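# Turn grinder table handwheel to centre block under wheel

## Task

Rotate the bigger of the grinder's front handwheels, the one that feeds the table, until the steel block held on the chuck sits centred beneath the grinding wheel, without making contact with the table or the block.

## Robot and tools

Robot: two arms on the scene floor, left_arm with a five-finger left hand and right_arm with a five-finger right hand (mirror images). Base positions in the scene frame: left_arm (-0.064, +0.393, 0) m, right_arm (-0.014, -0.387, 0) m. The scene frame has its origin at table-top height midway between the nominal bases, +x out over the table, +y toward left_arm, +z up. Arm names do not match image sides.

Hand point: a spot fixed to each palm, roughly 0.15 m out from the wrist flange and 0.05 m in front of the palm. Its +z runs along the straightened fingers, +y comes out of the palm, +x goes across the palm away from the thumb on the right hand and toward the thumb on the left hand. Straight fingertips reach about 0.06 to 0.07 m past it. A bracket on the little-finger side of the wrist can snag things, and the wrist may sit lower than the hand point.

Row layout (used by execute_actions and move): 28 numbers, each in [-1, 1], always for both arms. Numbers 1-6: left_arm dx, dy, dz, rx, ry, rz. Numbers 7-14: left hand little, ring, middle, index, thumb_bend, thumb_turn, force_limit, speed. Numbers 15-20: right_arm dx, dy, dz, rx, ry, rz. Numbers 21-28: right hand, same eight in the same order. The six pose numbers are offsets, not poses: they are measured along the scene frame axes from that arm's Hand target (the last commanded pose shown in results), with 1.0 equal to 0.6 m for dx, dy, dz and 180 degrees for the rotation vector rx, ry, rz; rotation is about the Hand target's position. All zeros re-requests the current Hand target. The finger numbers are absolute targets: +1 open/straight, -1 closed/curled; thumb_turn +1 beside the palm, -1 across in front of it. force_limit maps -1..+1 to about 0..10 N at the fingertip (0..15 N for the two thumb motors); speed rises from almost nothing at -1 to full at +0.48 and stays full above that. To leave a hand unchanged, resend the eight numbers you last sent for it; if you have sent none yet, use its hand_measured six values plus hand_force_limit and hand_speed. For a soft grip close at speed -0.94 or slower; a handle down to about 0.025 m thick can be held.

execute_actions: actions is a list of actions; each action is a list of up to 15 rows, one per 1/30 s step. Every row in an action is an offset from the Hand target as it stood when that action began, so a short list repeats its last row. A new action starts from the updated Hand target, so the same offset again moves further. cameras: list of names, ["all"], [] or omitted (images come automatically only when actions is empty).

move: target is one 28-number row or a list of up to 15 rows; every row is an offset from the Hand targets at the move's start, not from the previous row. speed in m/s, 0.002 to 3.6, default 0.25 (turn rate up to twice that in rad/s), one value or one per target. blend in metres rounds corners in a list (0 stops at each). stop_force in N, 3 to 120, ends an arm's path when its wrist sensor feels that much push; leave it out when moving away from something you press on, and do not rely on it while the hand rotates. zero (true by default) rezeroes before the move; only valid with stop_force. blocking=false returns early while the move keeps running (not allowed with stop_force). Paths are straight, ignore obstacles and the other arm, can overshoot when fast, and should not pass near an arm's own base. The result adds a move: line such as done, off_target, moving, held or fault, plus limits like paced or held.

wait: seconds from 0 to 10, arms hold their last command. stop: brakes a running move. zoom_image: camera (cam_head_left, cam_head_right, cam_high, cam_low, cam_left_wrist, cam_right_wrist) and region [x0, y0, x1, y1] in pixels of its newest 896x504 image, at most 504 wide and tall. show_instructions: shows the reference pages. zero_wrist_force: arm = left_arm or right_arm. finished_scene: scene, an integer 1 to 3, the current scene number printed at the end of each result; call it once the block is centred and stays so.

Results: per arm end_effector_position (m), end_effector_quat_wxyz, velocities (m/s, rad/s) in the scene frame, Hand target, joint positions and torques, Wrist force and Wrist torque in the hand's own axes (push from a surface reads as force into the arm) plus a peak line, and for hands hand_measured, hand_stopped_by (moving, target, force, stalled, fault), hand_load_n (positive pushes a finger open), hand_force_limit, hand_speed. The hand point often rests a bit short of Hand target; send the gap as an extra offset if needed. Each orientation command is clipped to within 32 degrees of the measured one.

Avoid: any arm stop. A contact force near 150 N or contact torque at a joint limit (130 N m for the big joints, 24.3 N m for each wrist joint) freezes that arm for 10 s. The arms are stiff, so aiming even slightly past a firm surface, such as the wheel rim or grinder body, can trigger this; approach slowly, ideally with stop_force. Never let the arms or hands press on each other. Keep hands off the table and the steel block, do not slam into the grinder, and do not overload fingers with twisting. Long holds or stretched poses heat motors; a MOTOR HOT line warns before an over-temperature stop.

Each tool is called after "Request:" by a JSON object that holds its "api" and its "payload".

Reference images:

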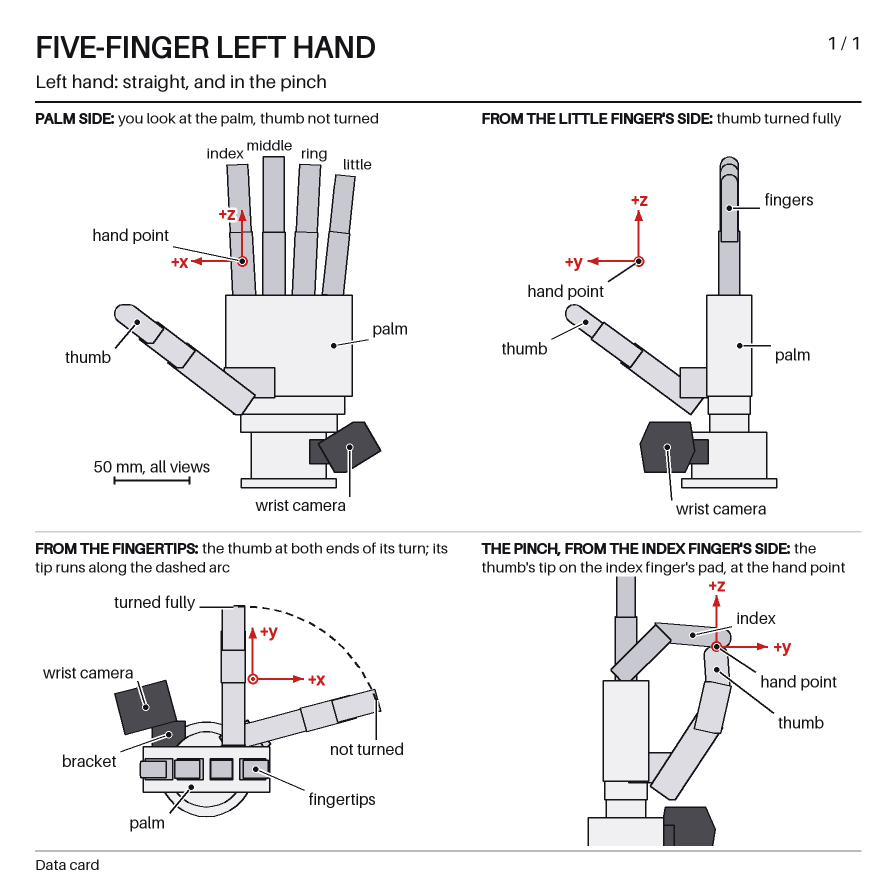

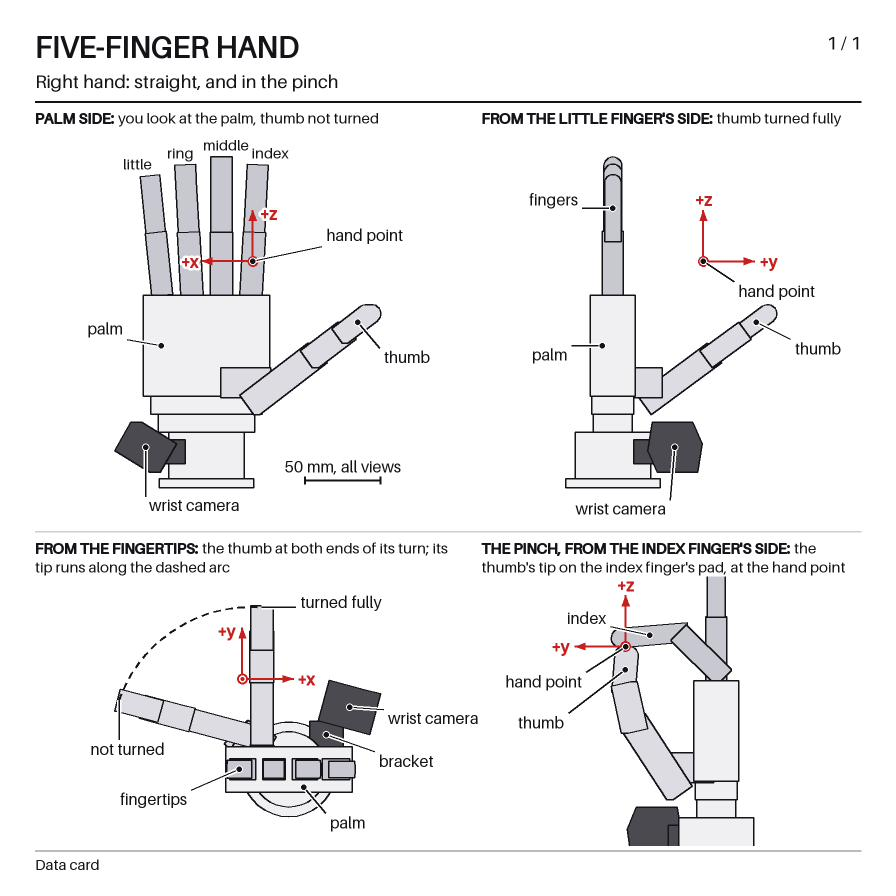

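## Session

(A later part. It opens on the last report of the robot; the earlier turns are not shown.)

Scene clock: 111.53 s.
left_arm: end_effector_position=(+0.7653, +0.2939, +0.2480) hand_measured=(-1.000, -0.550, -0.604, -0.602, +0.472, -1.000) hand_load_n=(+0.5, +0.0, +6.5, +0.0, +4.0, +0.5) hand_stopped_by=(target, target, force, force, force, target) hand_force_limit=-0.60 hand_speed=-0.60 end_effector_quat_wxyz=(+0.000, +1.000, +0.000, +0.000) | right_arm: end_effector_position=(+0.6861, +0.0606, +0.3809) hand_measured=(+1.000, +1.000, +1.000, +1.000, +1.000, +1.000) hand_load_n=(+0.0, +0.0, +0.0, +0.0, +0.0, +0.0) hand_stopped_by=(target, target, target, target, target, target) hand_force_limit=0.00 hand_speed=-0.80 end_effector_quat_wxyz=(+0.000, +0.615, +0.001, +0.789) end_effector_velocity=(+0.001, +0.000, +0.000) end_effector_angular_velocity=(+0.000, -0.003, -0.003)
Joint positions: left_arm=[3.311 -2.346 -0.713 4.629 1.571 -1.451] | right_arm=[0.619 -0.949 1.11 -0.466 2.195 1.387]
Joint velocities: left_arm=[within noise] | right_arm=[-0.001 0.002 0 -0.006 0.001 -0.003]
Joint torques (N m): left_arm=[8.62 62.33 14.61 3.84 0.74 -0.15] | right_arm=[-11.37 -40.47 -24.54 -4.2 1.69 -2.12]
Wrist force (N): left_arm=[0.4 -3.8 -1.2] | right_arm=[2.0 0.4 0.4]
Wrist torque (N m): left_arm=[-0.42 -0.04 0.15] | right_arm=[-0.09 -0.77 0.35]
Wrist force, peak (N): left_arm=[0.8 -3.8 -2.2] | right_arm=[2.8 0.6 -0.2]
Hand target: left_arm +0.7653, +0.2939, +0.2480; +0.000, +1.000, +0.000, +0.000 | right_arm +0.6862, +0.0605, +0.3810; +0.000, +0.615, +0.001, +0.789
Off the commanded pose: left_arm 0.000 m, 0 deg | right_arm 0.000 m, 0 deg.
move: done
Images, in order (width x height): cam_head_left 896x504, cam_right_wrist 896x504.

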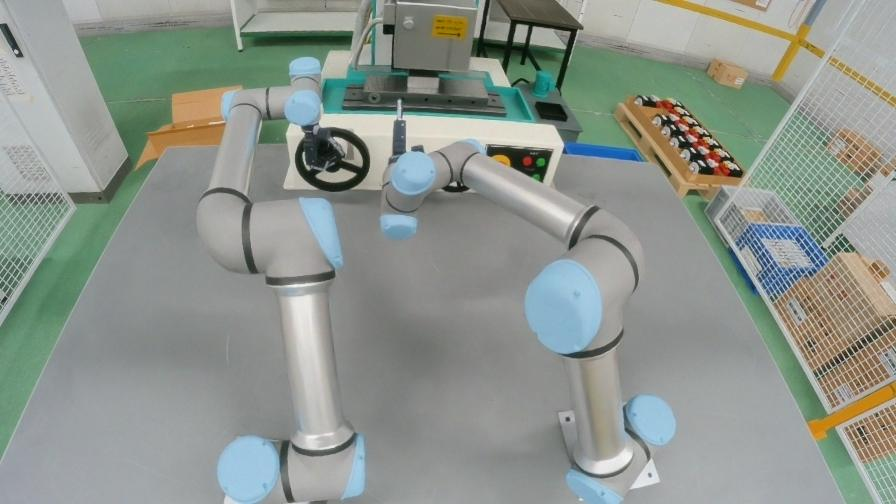

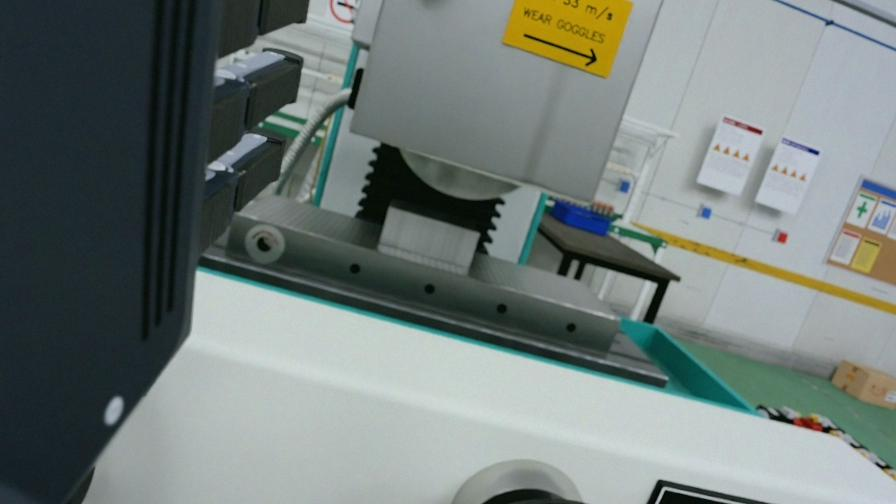

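Request:
{"api": "move", "payload": {"target": [0,0,0,0,0,0,-1,-0.55,-1,-1,-1,-1,-0.6,-0.6,0,-0.09,0,0,0,0,1,1,1,1,1,1,0,-0.8], "speed": 0.2, "cameras": ["cam_right_wrist"]}}

Request:
{"api": "zoom_image", "payload": {"camera": "cam_right_wrist", "region": [280, 110, 500, 290]}}

Scene clock: 113.40 s.
left_arm: end_effector_position=(+0.7653, +0.2939, +0.2480) hand_measured=(-1.000, -0.550, -0.604, -0.602, +0.472, -1.000) hand_load_n=(+0.0, +0.0, +6.5, +0.0, +4.0, +0.0) hand_stopped_by=(target, target, force, force, force, target) hand_force_limit=-0.60 hand_speed=-0.60 end_effector_quat_wxyz=(+0.000, +1.000, +0.000, +0.000) | right_arm: end_effector_position=(+0.6862, +0.0066, +0.3810) hand_measured=(+1.000, +1.000, +1.000, +1.000, +1.000, +1.000) hand_load_n=(+0.0, +0.0, +0.0, +0.0, +0.0, +0.0) hand_stopped_by=(target, target, target, target, target, target) hand_force_limit=0.00 hand_speed=-0.80 end_effector_quat_wxyz=(+0.000, +0.615, +0.001, +0.789)
Joint positions: left_arm=[3.311 -2.346 -0.713 4.629 1.571 -1.451] | right_arm=[0.55 -1.046 1.265 -0.51 2.13 1.411]
Joint torques (N m): left_arm=[9.77 61.97 14.99 3.86 0.56 0.1] | right_arm=[-1.4 -49.7 -22.64 -0.1 0.05 -2.11]
Wrist force (N): left_arm=[0.7 -3.4 -1.4] | right_arm=[2.3 0.5 0.2]
Wrist torque (N m): left_arm=[-0.35 -0.09 0.16] | right_arm=[-0.08 -0.84 0.34]
Wrist force, peak (N): left_arm=[1.0 -3.9 -1.6] | right_arm=[2.6 1.6 0.7]
Hand target: left_arm +0.7653, +0.2939, +0.2480; +0.000, +1.000, +0.000, +0.000 | right_arm +0.6862, +0.0065, +0.3810; +0.000, +0.615, +0.001, +0.789
Off the commanded pose: left_arm 0.000 m, 0 deg | right_arm 0.000 m, 0 deg.
move: done
Images, in order (width x height): cam_right_wrist 896x504.

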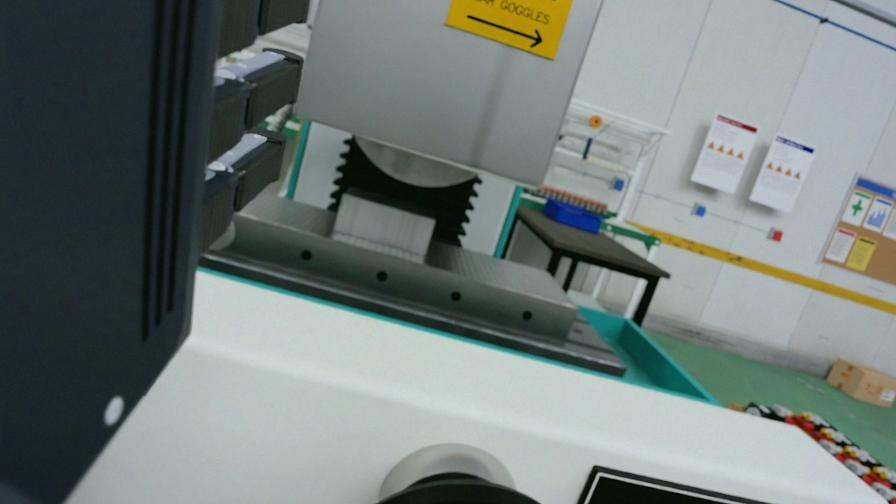

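Scaled by 2.291 from the camera's 896x504 image, which has a finer 1280x720 frame.

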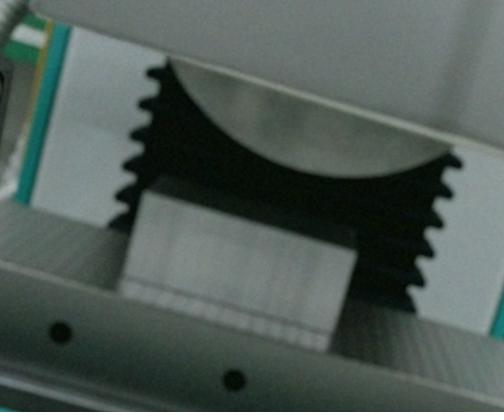

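Request:
{"api": "move", "payload": {"target": [[0,0,0,0,0,0,-1,-0.5,-0.5,-0.5,-1,-1,-0.6,-0.6,0,0,0,0,0,0,1,1,1,1,1,1,0,-0.8],[0,-0.0410,-0.0053,0,0,0,-1,-0.5,-0.5,-0.5,-1,-1,-0.6,-0.6,0,0,0,0,0,0,1,1,1,1,1,1,0,-0.8],[0,-0.0792,-0.0212,0,0,0,-1,-0.5,-0.5,-0.5,-1,-1,-0.6,-0.6,0,0,0,0,0,0,1,1,1,1,1,1,0,-0.8],[0,-0.1177,-0.0523,0,0,0,-1,-0.5,-0.5,-0.5,-1,-1,-0.6,-0.6,0,0,0,0,0,0,1,1,1,1,1,1,0,-0.8]], "speed": 0.08, "blend": [0,0.01,0.01,0], "cameras": ["cam_right_wrist","cam_low","cam_head_left"]}}

Request:
{"api": "zoom_image", "payload": {"camera": "cam_right_wrist", "region": [280, 110, 500, 290]}}

Request:
{"api": "zoom_image", "payload": {"camera": "cam_low", "region": [535, 160, 585, 205]}}

Request:
{"api": "zoom_image", "payload": {"camera": "cam_head_left", "region": [280, 110, 400, 230]}}

Scene clock: 115.93 s.
left_arm: end_effector_position=(+0.7652, +0.2230, +0.2165) hand_measured=(-1.000, -0.500, -0.500, -0.500, +0.474, -1.000) hand_load_n=(+0.0, +0.0, +0.0, +0.0, +8.5, +1.5) hand_stopped_by=(target, target, target, target, force, target) hand_force_limit=-0.60 hand_speed=-0.60 end_effector_quat_wxyz=(+0.000, +1.000, +0.000, +0.000) | right_arm: end_effector_position=(+0.6862, +0.0065, +0.3810) hand_measured=(+1.000, +1.000, +1.000, +1.000, +1.000, +1.000) hand_load_n=(+0.0, +0.0, +0.0, +0.0, +0.0, +0.0) hand_stopped_by=(target, target, target, target, target, target) hand_force_limit=0.00 hand_speed=-0.80 end_effector_quat_wxyz=(+0.000, +0.615, +0.001, +0.789)
Joint positions: left_arm=[3.221 -2.364 -0.762 4.696 1.571 -1.54] | right_arm=[0.55 -1.046 1.265 -0.51 2.13 1.411]
Joint torques (N m): left_arm=[37.07 25.81 14.02 -2.96 8.19 0.5] | right_arm=[-7.41 -49.2 -12.46 -0.05 -1.27 -1.92]
Wrist force (N): left_arm=[-3.4 35.4 -37.5] | right_arm=[2.5 0.5 0.4]
Wrist torque (N m): left_arm=[3.43 -0.20 -0.48] | right_arm=[-0.08 -0.90 0.37]
Wrist force, peak (N): left_arm=[-3.4 35.4 -37.5] | right_arm=[2.9 0.4 0.3]
Hand target: left_arm +0.7653, +0.2233, +0.2166; +0.000, +1.000, +0.000, +0.000 | right_arm +0.6862, +0.0065, +0.3810; +0.000, +0.615, +0.001, +0.789
Off the commanded pose: left_arm 0.000 m, 0 deg | right_arm 0.000 m, 0 deg.
move: done
Images, in order (width x height): cam_head_left 896x504, cam_low 896x504, cam_right_wrist 896x504.

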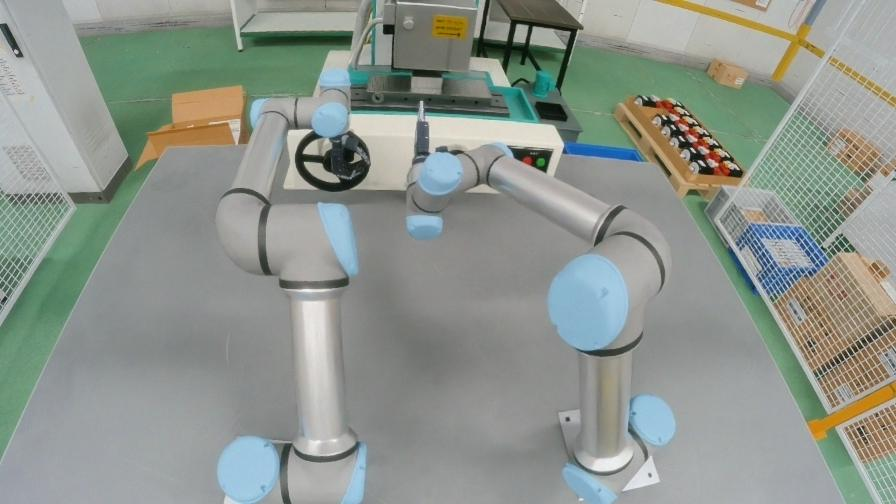

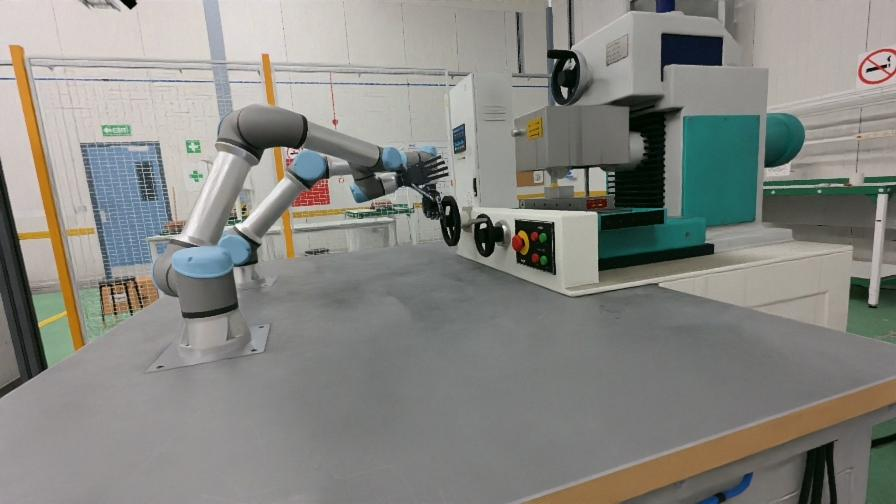

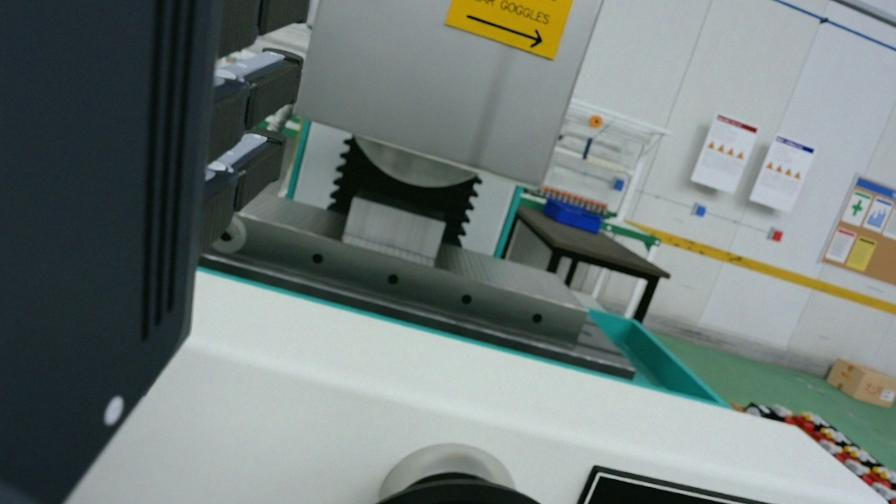

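Scaled by 2.291 from the camera's 896x504 image, which has a finer 1280x720 frame.

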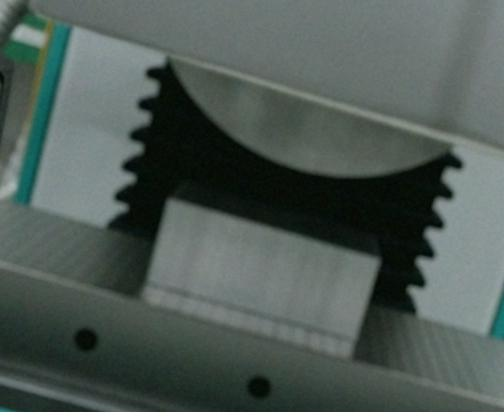

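Scaled by 10.080 from the camera's 896x504 image, which has a finer 1280x720 frame.

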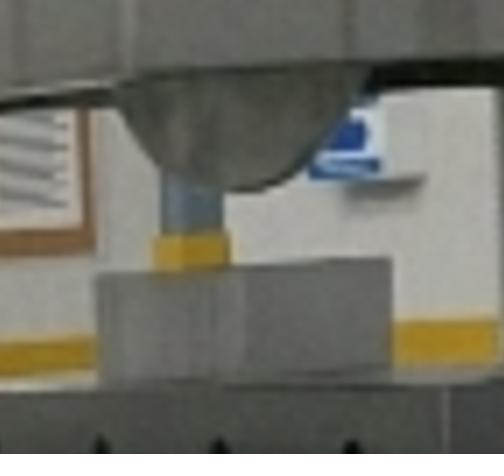

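Scaled by 4.200 from the camera's 896x504 image, which has a finer 1280x720 frame.

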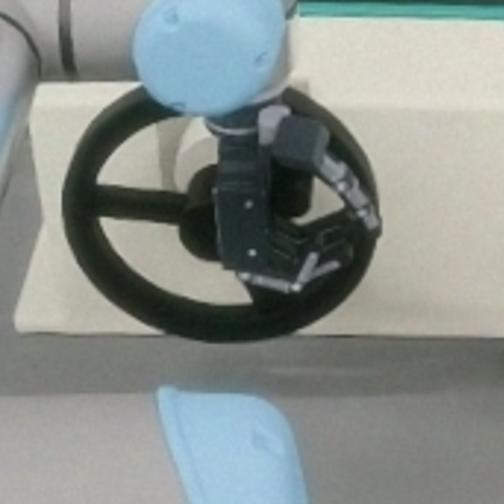

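Request:
{"api": "zoom_image", "payload": {"camera": "cam_head_left", "region": [380, 0, 480, 110]}}

Request:
{"api": "zoom_image", "payload": {"camera": "cam_low", "region": [500, 160, 640, 220]}}

Scaled by 4.582 from the camera's 896x504 image, which has a finer 1280x720 frame.

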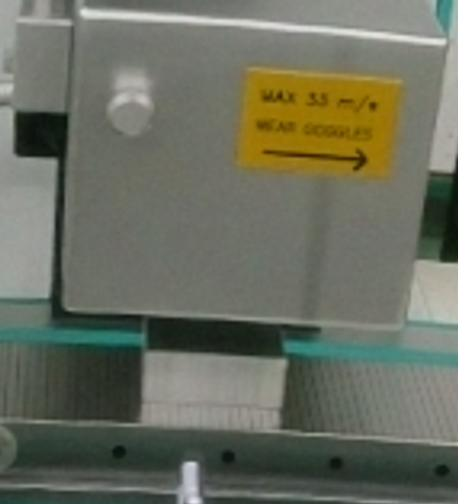

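Scaled by 3.600 from the camera's 896x504 image, which has a finer 1280x720 frame.

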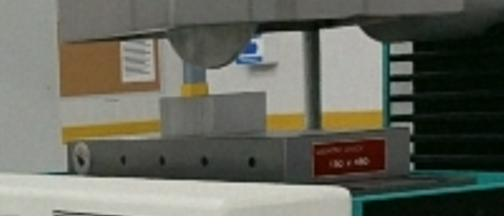

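Request:
{"api": "move", "payload": {"target": [0,-0.0033,0.0045,0,0,0,-1,-0.5,-0.5,-0.5,-1,-1,-0.6,-0.6,0,0,0,0,0,0,1,1,1,1,1,1,0,-0.8], "speed": 0.05}}

Request:
{"api": "execute_actions", "payload": {"actions": [[[0,0,0,0,0,0,-1,-0.5,-0.5,-0.5,1,-1,-0.6,0,0,0,0,0,0,0,1,1,1,1,1,1,0,-0.8]]]}}

Request:
{"api": "execute_actions", "payload": {"actions": [[[0,0,0,0,0,0,1,1,1,1,1,-1,-0.6,0,0,0,0,0,0,0,1,1,1,1,1,1,0,-0.8]]], "cameras": ["cam_head_left","cam_low","cam_right_wrist"]}}

Scene clock: 118.73 s.
left_arm: end_effector_position=(+0.7653, +0.2214, +0.2192) hand_measured=(-1.000, -0.500, -0.500, -0.500, +0.472, -1.000) hand_load_n=(+0.0, +0.0, +0.0, +0.0, +0.0, +0.0) hand_stopped_by=(target, target, target, target, force, target) hand_force_limit=-0.60 hand_speed=-0.60 end_effector_quat_wxyz=(+0.000, +1.000, +0.000, +0.000) | right_arm: end_effector_position=(+0.6862, +0.0065, +0.3810) hand_measured=(+1.000, +1.000, +1.000, +1.000, +1.000, +1.000) hand_load_n=(+0.0, +0.0, +0.0, +0.0, +0.0, +0.0) hand_stopped_by=(target, target, target, target, target, target) hand_force_limit=0.00 hand_speed=-0.80 end_effector_quat_wxyz=(+0.000, +0.615, +0.001, +0.789)
Joint positions: left_arm=[3.219 -2.365 -0.753 4.688 1.571 -1.543] | right_arm=[0.55 -1.046 1.265 -0.51 2.13 1.411]
Joint torques (N m): left_arm=[-10.06 53.4 24.68 3.09 -1.45 -0.44] | right_arm=[-8.29 -48.24 -13.42 -0.1 -0.63 -1.61]
Wrist force (N): left_arm=[0.4 -3.9 -1.7] | right_arm=[2.6 0.8 0.2]
Wrist torque (N m): left_arm=[-0.40 -0.04 0.23] | right_arm=[-0.03 -0.89 0.38]
Wrist force, peak (N): left_arm=[-5.5 39.5 -37.8] | right_arm=[2.9 0.7 0.1]
Hand target: left_arm +0.7653, +0.2213, +0.2193; +0.000, +1.000, +0.000, +0.000 | right_arm +0.6862, +0.0065, +0.3810; +0.000, +0.615, +0.001, +0.789
Off the commanded pose: left_arm 0.000 m, 0 deg | right_arm 0.000 m, 0 deg.
move: done

Scene clock: 119.43 s.
left_arm: end_effector_position=(+0.7653, +0.2213, +0.2193) hand_measured=(-1.000, -0.500, -0.500, -0.500, +1.000, -1.000) hand_load_n=(+0.0, +0.0, +0.0, +0.0, +0.0, +0.0) hand_stopped_by=(target, target, target, target, target, target) hand_force_limit=-0.60 hand_speed=0.00 end_effector_quat_wxyz=(+0.000, +1.000, +0.000, +0.000) | right_arm: end_effector_position=(+0.6862, +0.0065, +0.3810) hand_measured=(+1.000, +1.000, +1.000, +1.000, +1.000, +1.000) hand_load_n=(+0.0, +0.0, +0.0, +0.0, +0.0, +0.0) hand_stopped_by=(target, target, target, target, target, target) hand_force_limit=0.00 hand_speed=-0.80 end_effector_quat_wxyz=(+0.000, +0.615, +0.001, +0.789)
Joint positions: left_arm=[3.219 -2.365 -0.753 4.688 1.571 -1.543] | right_arm=[0.55 -1.046 1.265 -0.51 2.13 1.411]
Joint torques (N m): left_arm=[-9.81 62.79 15.16 3.45 -1.45 0.38] | right_arm=[-8.23 -49.07 -13.8 -0.19 -0.46 -1.57]
Wrist force (N): left_arm=[0.8 -4.0 -1.6] | right_arm=[2.2 0.8 0.2]
Wrist torque (N m): left_arm=[-0.42 -0.11 0.26] | right_arm=[-0.05 -0.83 0.36]
Wrist force, peak (N): left_arm=[0.6 -4.0 -1.8] | right_arm=[2.8 0.6 0.3]
Hand target: left_arm +0.7653, +0.2213, +0.2193; +0.000, +1.000, +0.000, +0.000 | right_arm +0.6862, +0.0065, +0.3810; +0.000, +0.615, +0.001, +0.789
Off the commanded pose: left_arm 0.000 m, 0 deg | right_arm 0.000 m, 0 deg.

Scene clock: 120.47 s.
left_arm: end_effector_position=(+0.7653, +0.2213, +0.2193) hand_measured=(+1.000, +1.000, +1.000, +1.000, +1.000, -1.000) hand_load_n=(+0.0, +0.0, +0.0, +0.0, +0.0, -0.5) hand_stopped_by=(target, target, target, target, target, target) hand_force_limit=-0.60 hand_speed=0.00 end_effector_quat_wxyz=(+0.000, +1.000, +0.000, +0.000) | right_arm: end_effector_position=(+0.6862, +0.0065, +0.3810) hand_measured=(+1.000, +1.000, +1.000, +1.000, +1.000, +1.000) hand_load_n=(+0.0, +0.0, +0.0, +0.0, +0.0, +0.0) hand_stopped_by=(target, target, target, target, target, target) hand_force_limit=0.00 hand_speed=-0.80 end_effector_quat_wxyz=(+0.000, +0.615, +0.001, +0.789)
Joint positions: left_arm=[3.219 -2.365 -0.753 4.688 1.571 -1.543] | right_arm=[0.55 -1.046 1.265 -0.51 2.13 1.411]
Joint torques (N m): left_arm=[-9.22 63.23 15.15 2.79 -1.04 0.34] | right_arm=[-7.44 -48.57 -14.03 0 -0.52 -1.49]
Wrist force (N): left_arm=[0.8 -3.6 -2.1] | right_arm=[2.4 0.7 0.0]
Wrist torque (N m): left_arm=[-0.34 -0.12 0.25] | right_arm=[-0.04 -0.85 0.36]
Wrist force, peak (N): left_arm=[0.7 -4.2 -1.8] | right_arm=[2.8 0.5 0.5]
Hand target: left_arm +0.7653, +0.2213, +0.2193; +0.000, +1.000, +0.000, +0.000 | right_arm +0.6862, +0.0065, +0.3810; +0.000, +0.615, +0.001, +0.789
Off the commanded pose: left_arm 0.000 m, 0 deg | right_arm 0.000 m, 0 deg.
Images, in order (width x height): cam_head_left 896x504, cam_low 896x504, cam_right_wrist 896x504.

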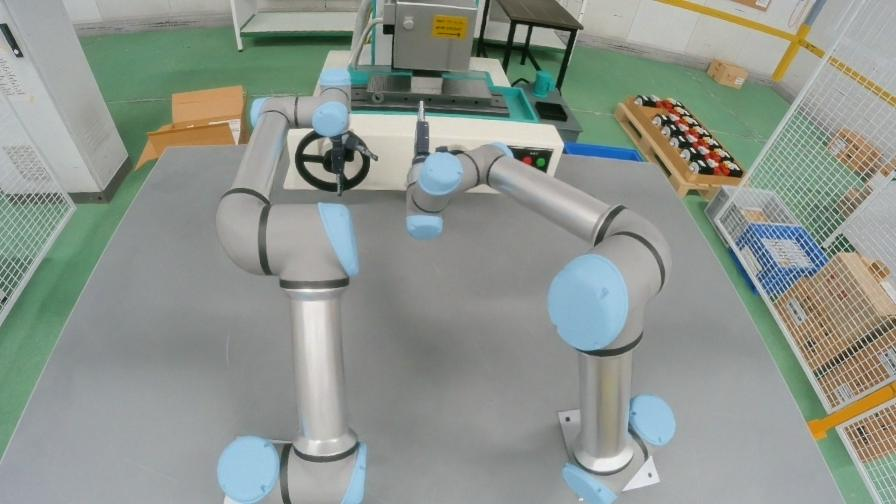

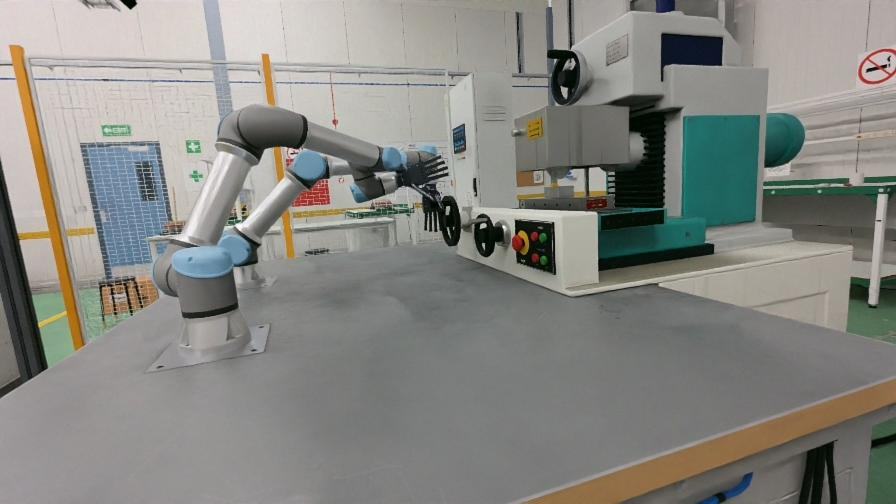

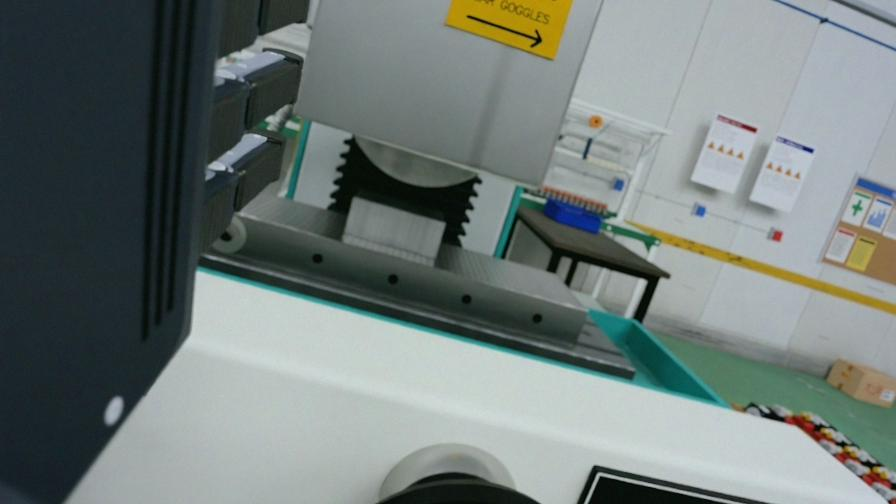

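Request:
{"api": "move", "payload": {"target": [[0,0.005,0.22,0,0,0,1,1,1,1,1,-1,-0.6,0,0,0,0,0,0,0,1,1,1,1,1,1,0,-0.8],[-0.15,0.005,0.25,0,0,0,1,1,1,1,1,-1,-0.6,0,0,0,0,0,0,0,1,1,1,1,1,1,0,-0.8]], "speed": 0.12, "blend": 0.02, "cameras": ["cam_head_left","cam_low","cam_right_wrist"]}}

Scene clock: 123.00 s.
left_arm: end_effector_position=(+0.6753, +0.2243, +0.3693) hand_measured=(+1.000, +1.000, +1.000, +1.000, +1.000, -1.000) hand_load_n=(+0.0, +0.0, +0.0, +0.0, -0.5, +0.0) hand_stopped_by=(target, target, target, target, target, target) hand_force_limit=-0.60 hand_speed=0.00 end_effector_quat_wxyz=(+0.000, +1.000, +0.000, +0.000) | right_arm: end_effector_position=(+0.6862, +0.0065, +0.3810) hand_measured=(+1.000, +1.000, +1.000, +1.000, +1.000, +1.000) hand_load_n=(+0.0, +0.0, +0.0, +0.0, +0.5, +0.0) hand_stopped_by=(target, target, target, target, target, target) hand_force_limit=0.00 hand_speed=-0.80 end_effector_quat_wxyz=(+0.000, +0.615, +0.001, +0.789)
Joint positions: left_arm=[3.227 -2.126 -0.768 4.464 1.571 -1.535] | right_arm=[0.55 -1.046 1.265 -0.51 2.13 1.411]
Joint torques (N m): left_arm=[3.62 56 12.89 1.43 -0.66 -0.11] | right_arm=[-8.45 -47.81 -16.06 -0.04 -0.04 -1.2]
Wrist force (N): left_arm=[0.7 -3.8 -1.7] | right_arm=[2.6 0.6 0.1]
Wrist torque (N m): left_arm=[-0.42 -0.11 0.10] | right_arm=[-0.06 -0.90 0.37]
Wrist force, peak (N): left_arm=[0.9 -4.0 -2.7] | right_arm=[2.6 1.0 0.3]
Hand target: left_arm +0.6753, +0.2243, +0.3693; +0.000, +1.000, +0.000, +0.000 | right_arm +0.6862, +0.0065, +0.3810; +0.000, +0.615, +0.001, +0.789
Off the commanded pose: left_arm 0.000 m, 0 deg | right_arm 0.000 m, 0 deg.
move: done
Images, in order (width x height): cam_head_left 896x504, cam_low 896x504, cam_right_wrist 896x504.

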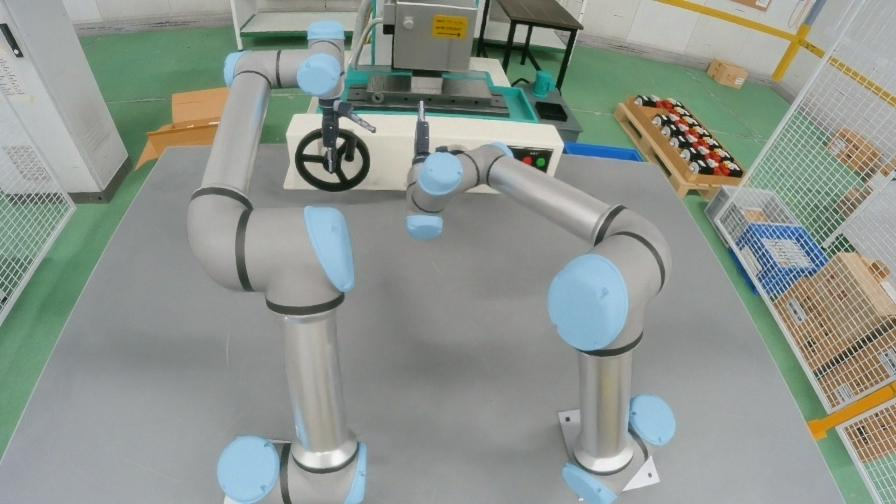

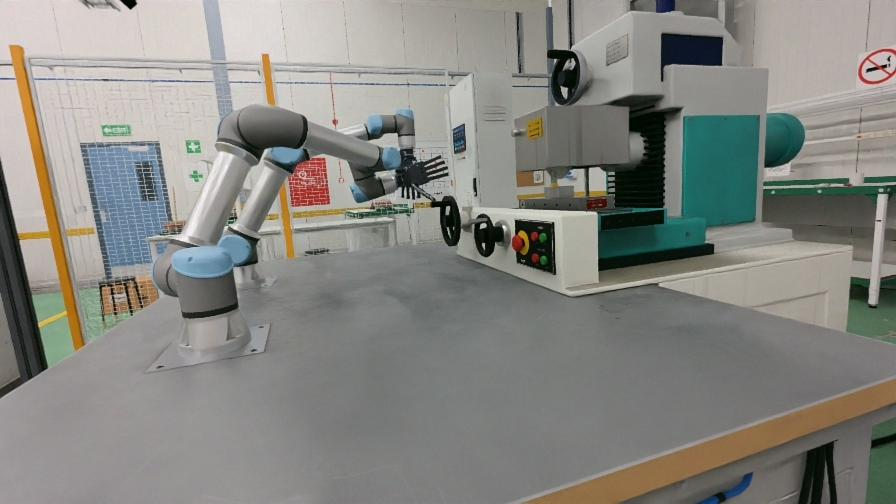

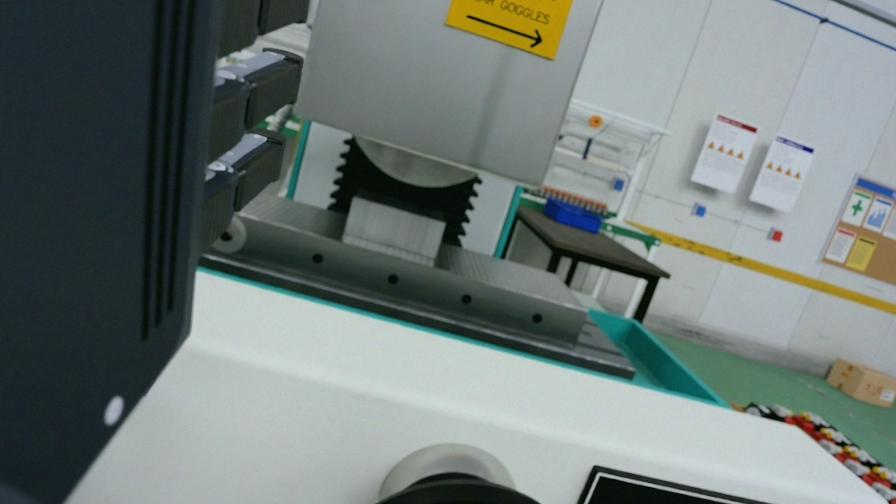

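Request:
{"api": "finished_scene", "payload": {"scene": 1}}

The scene is finished: the task was done.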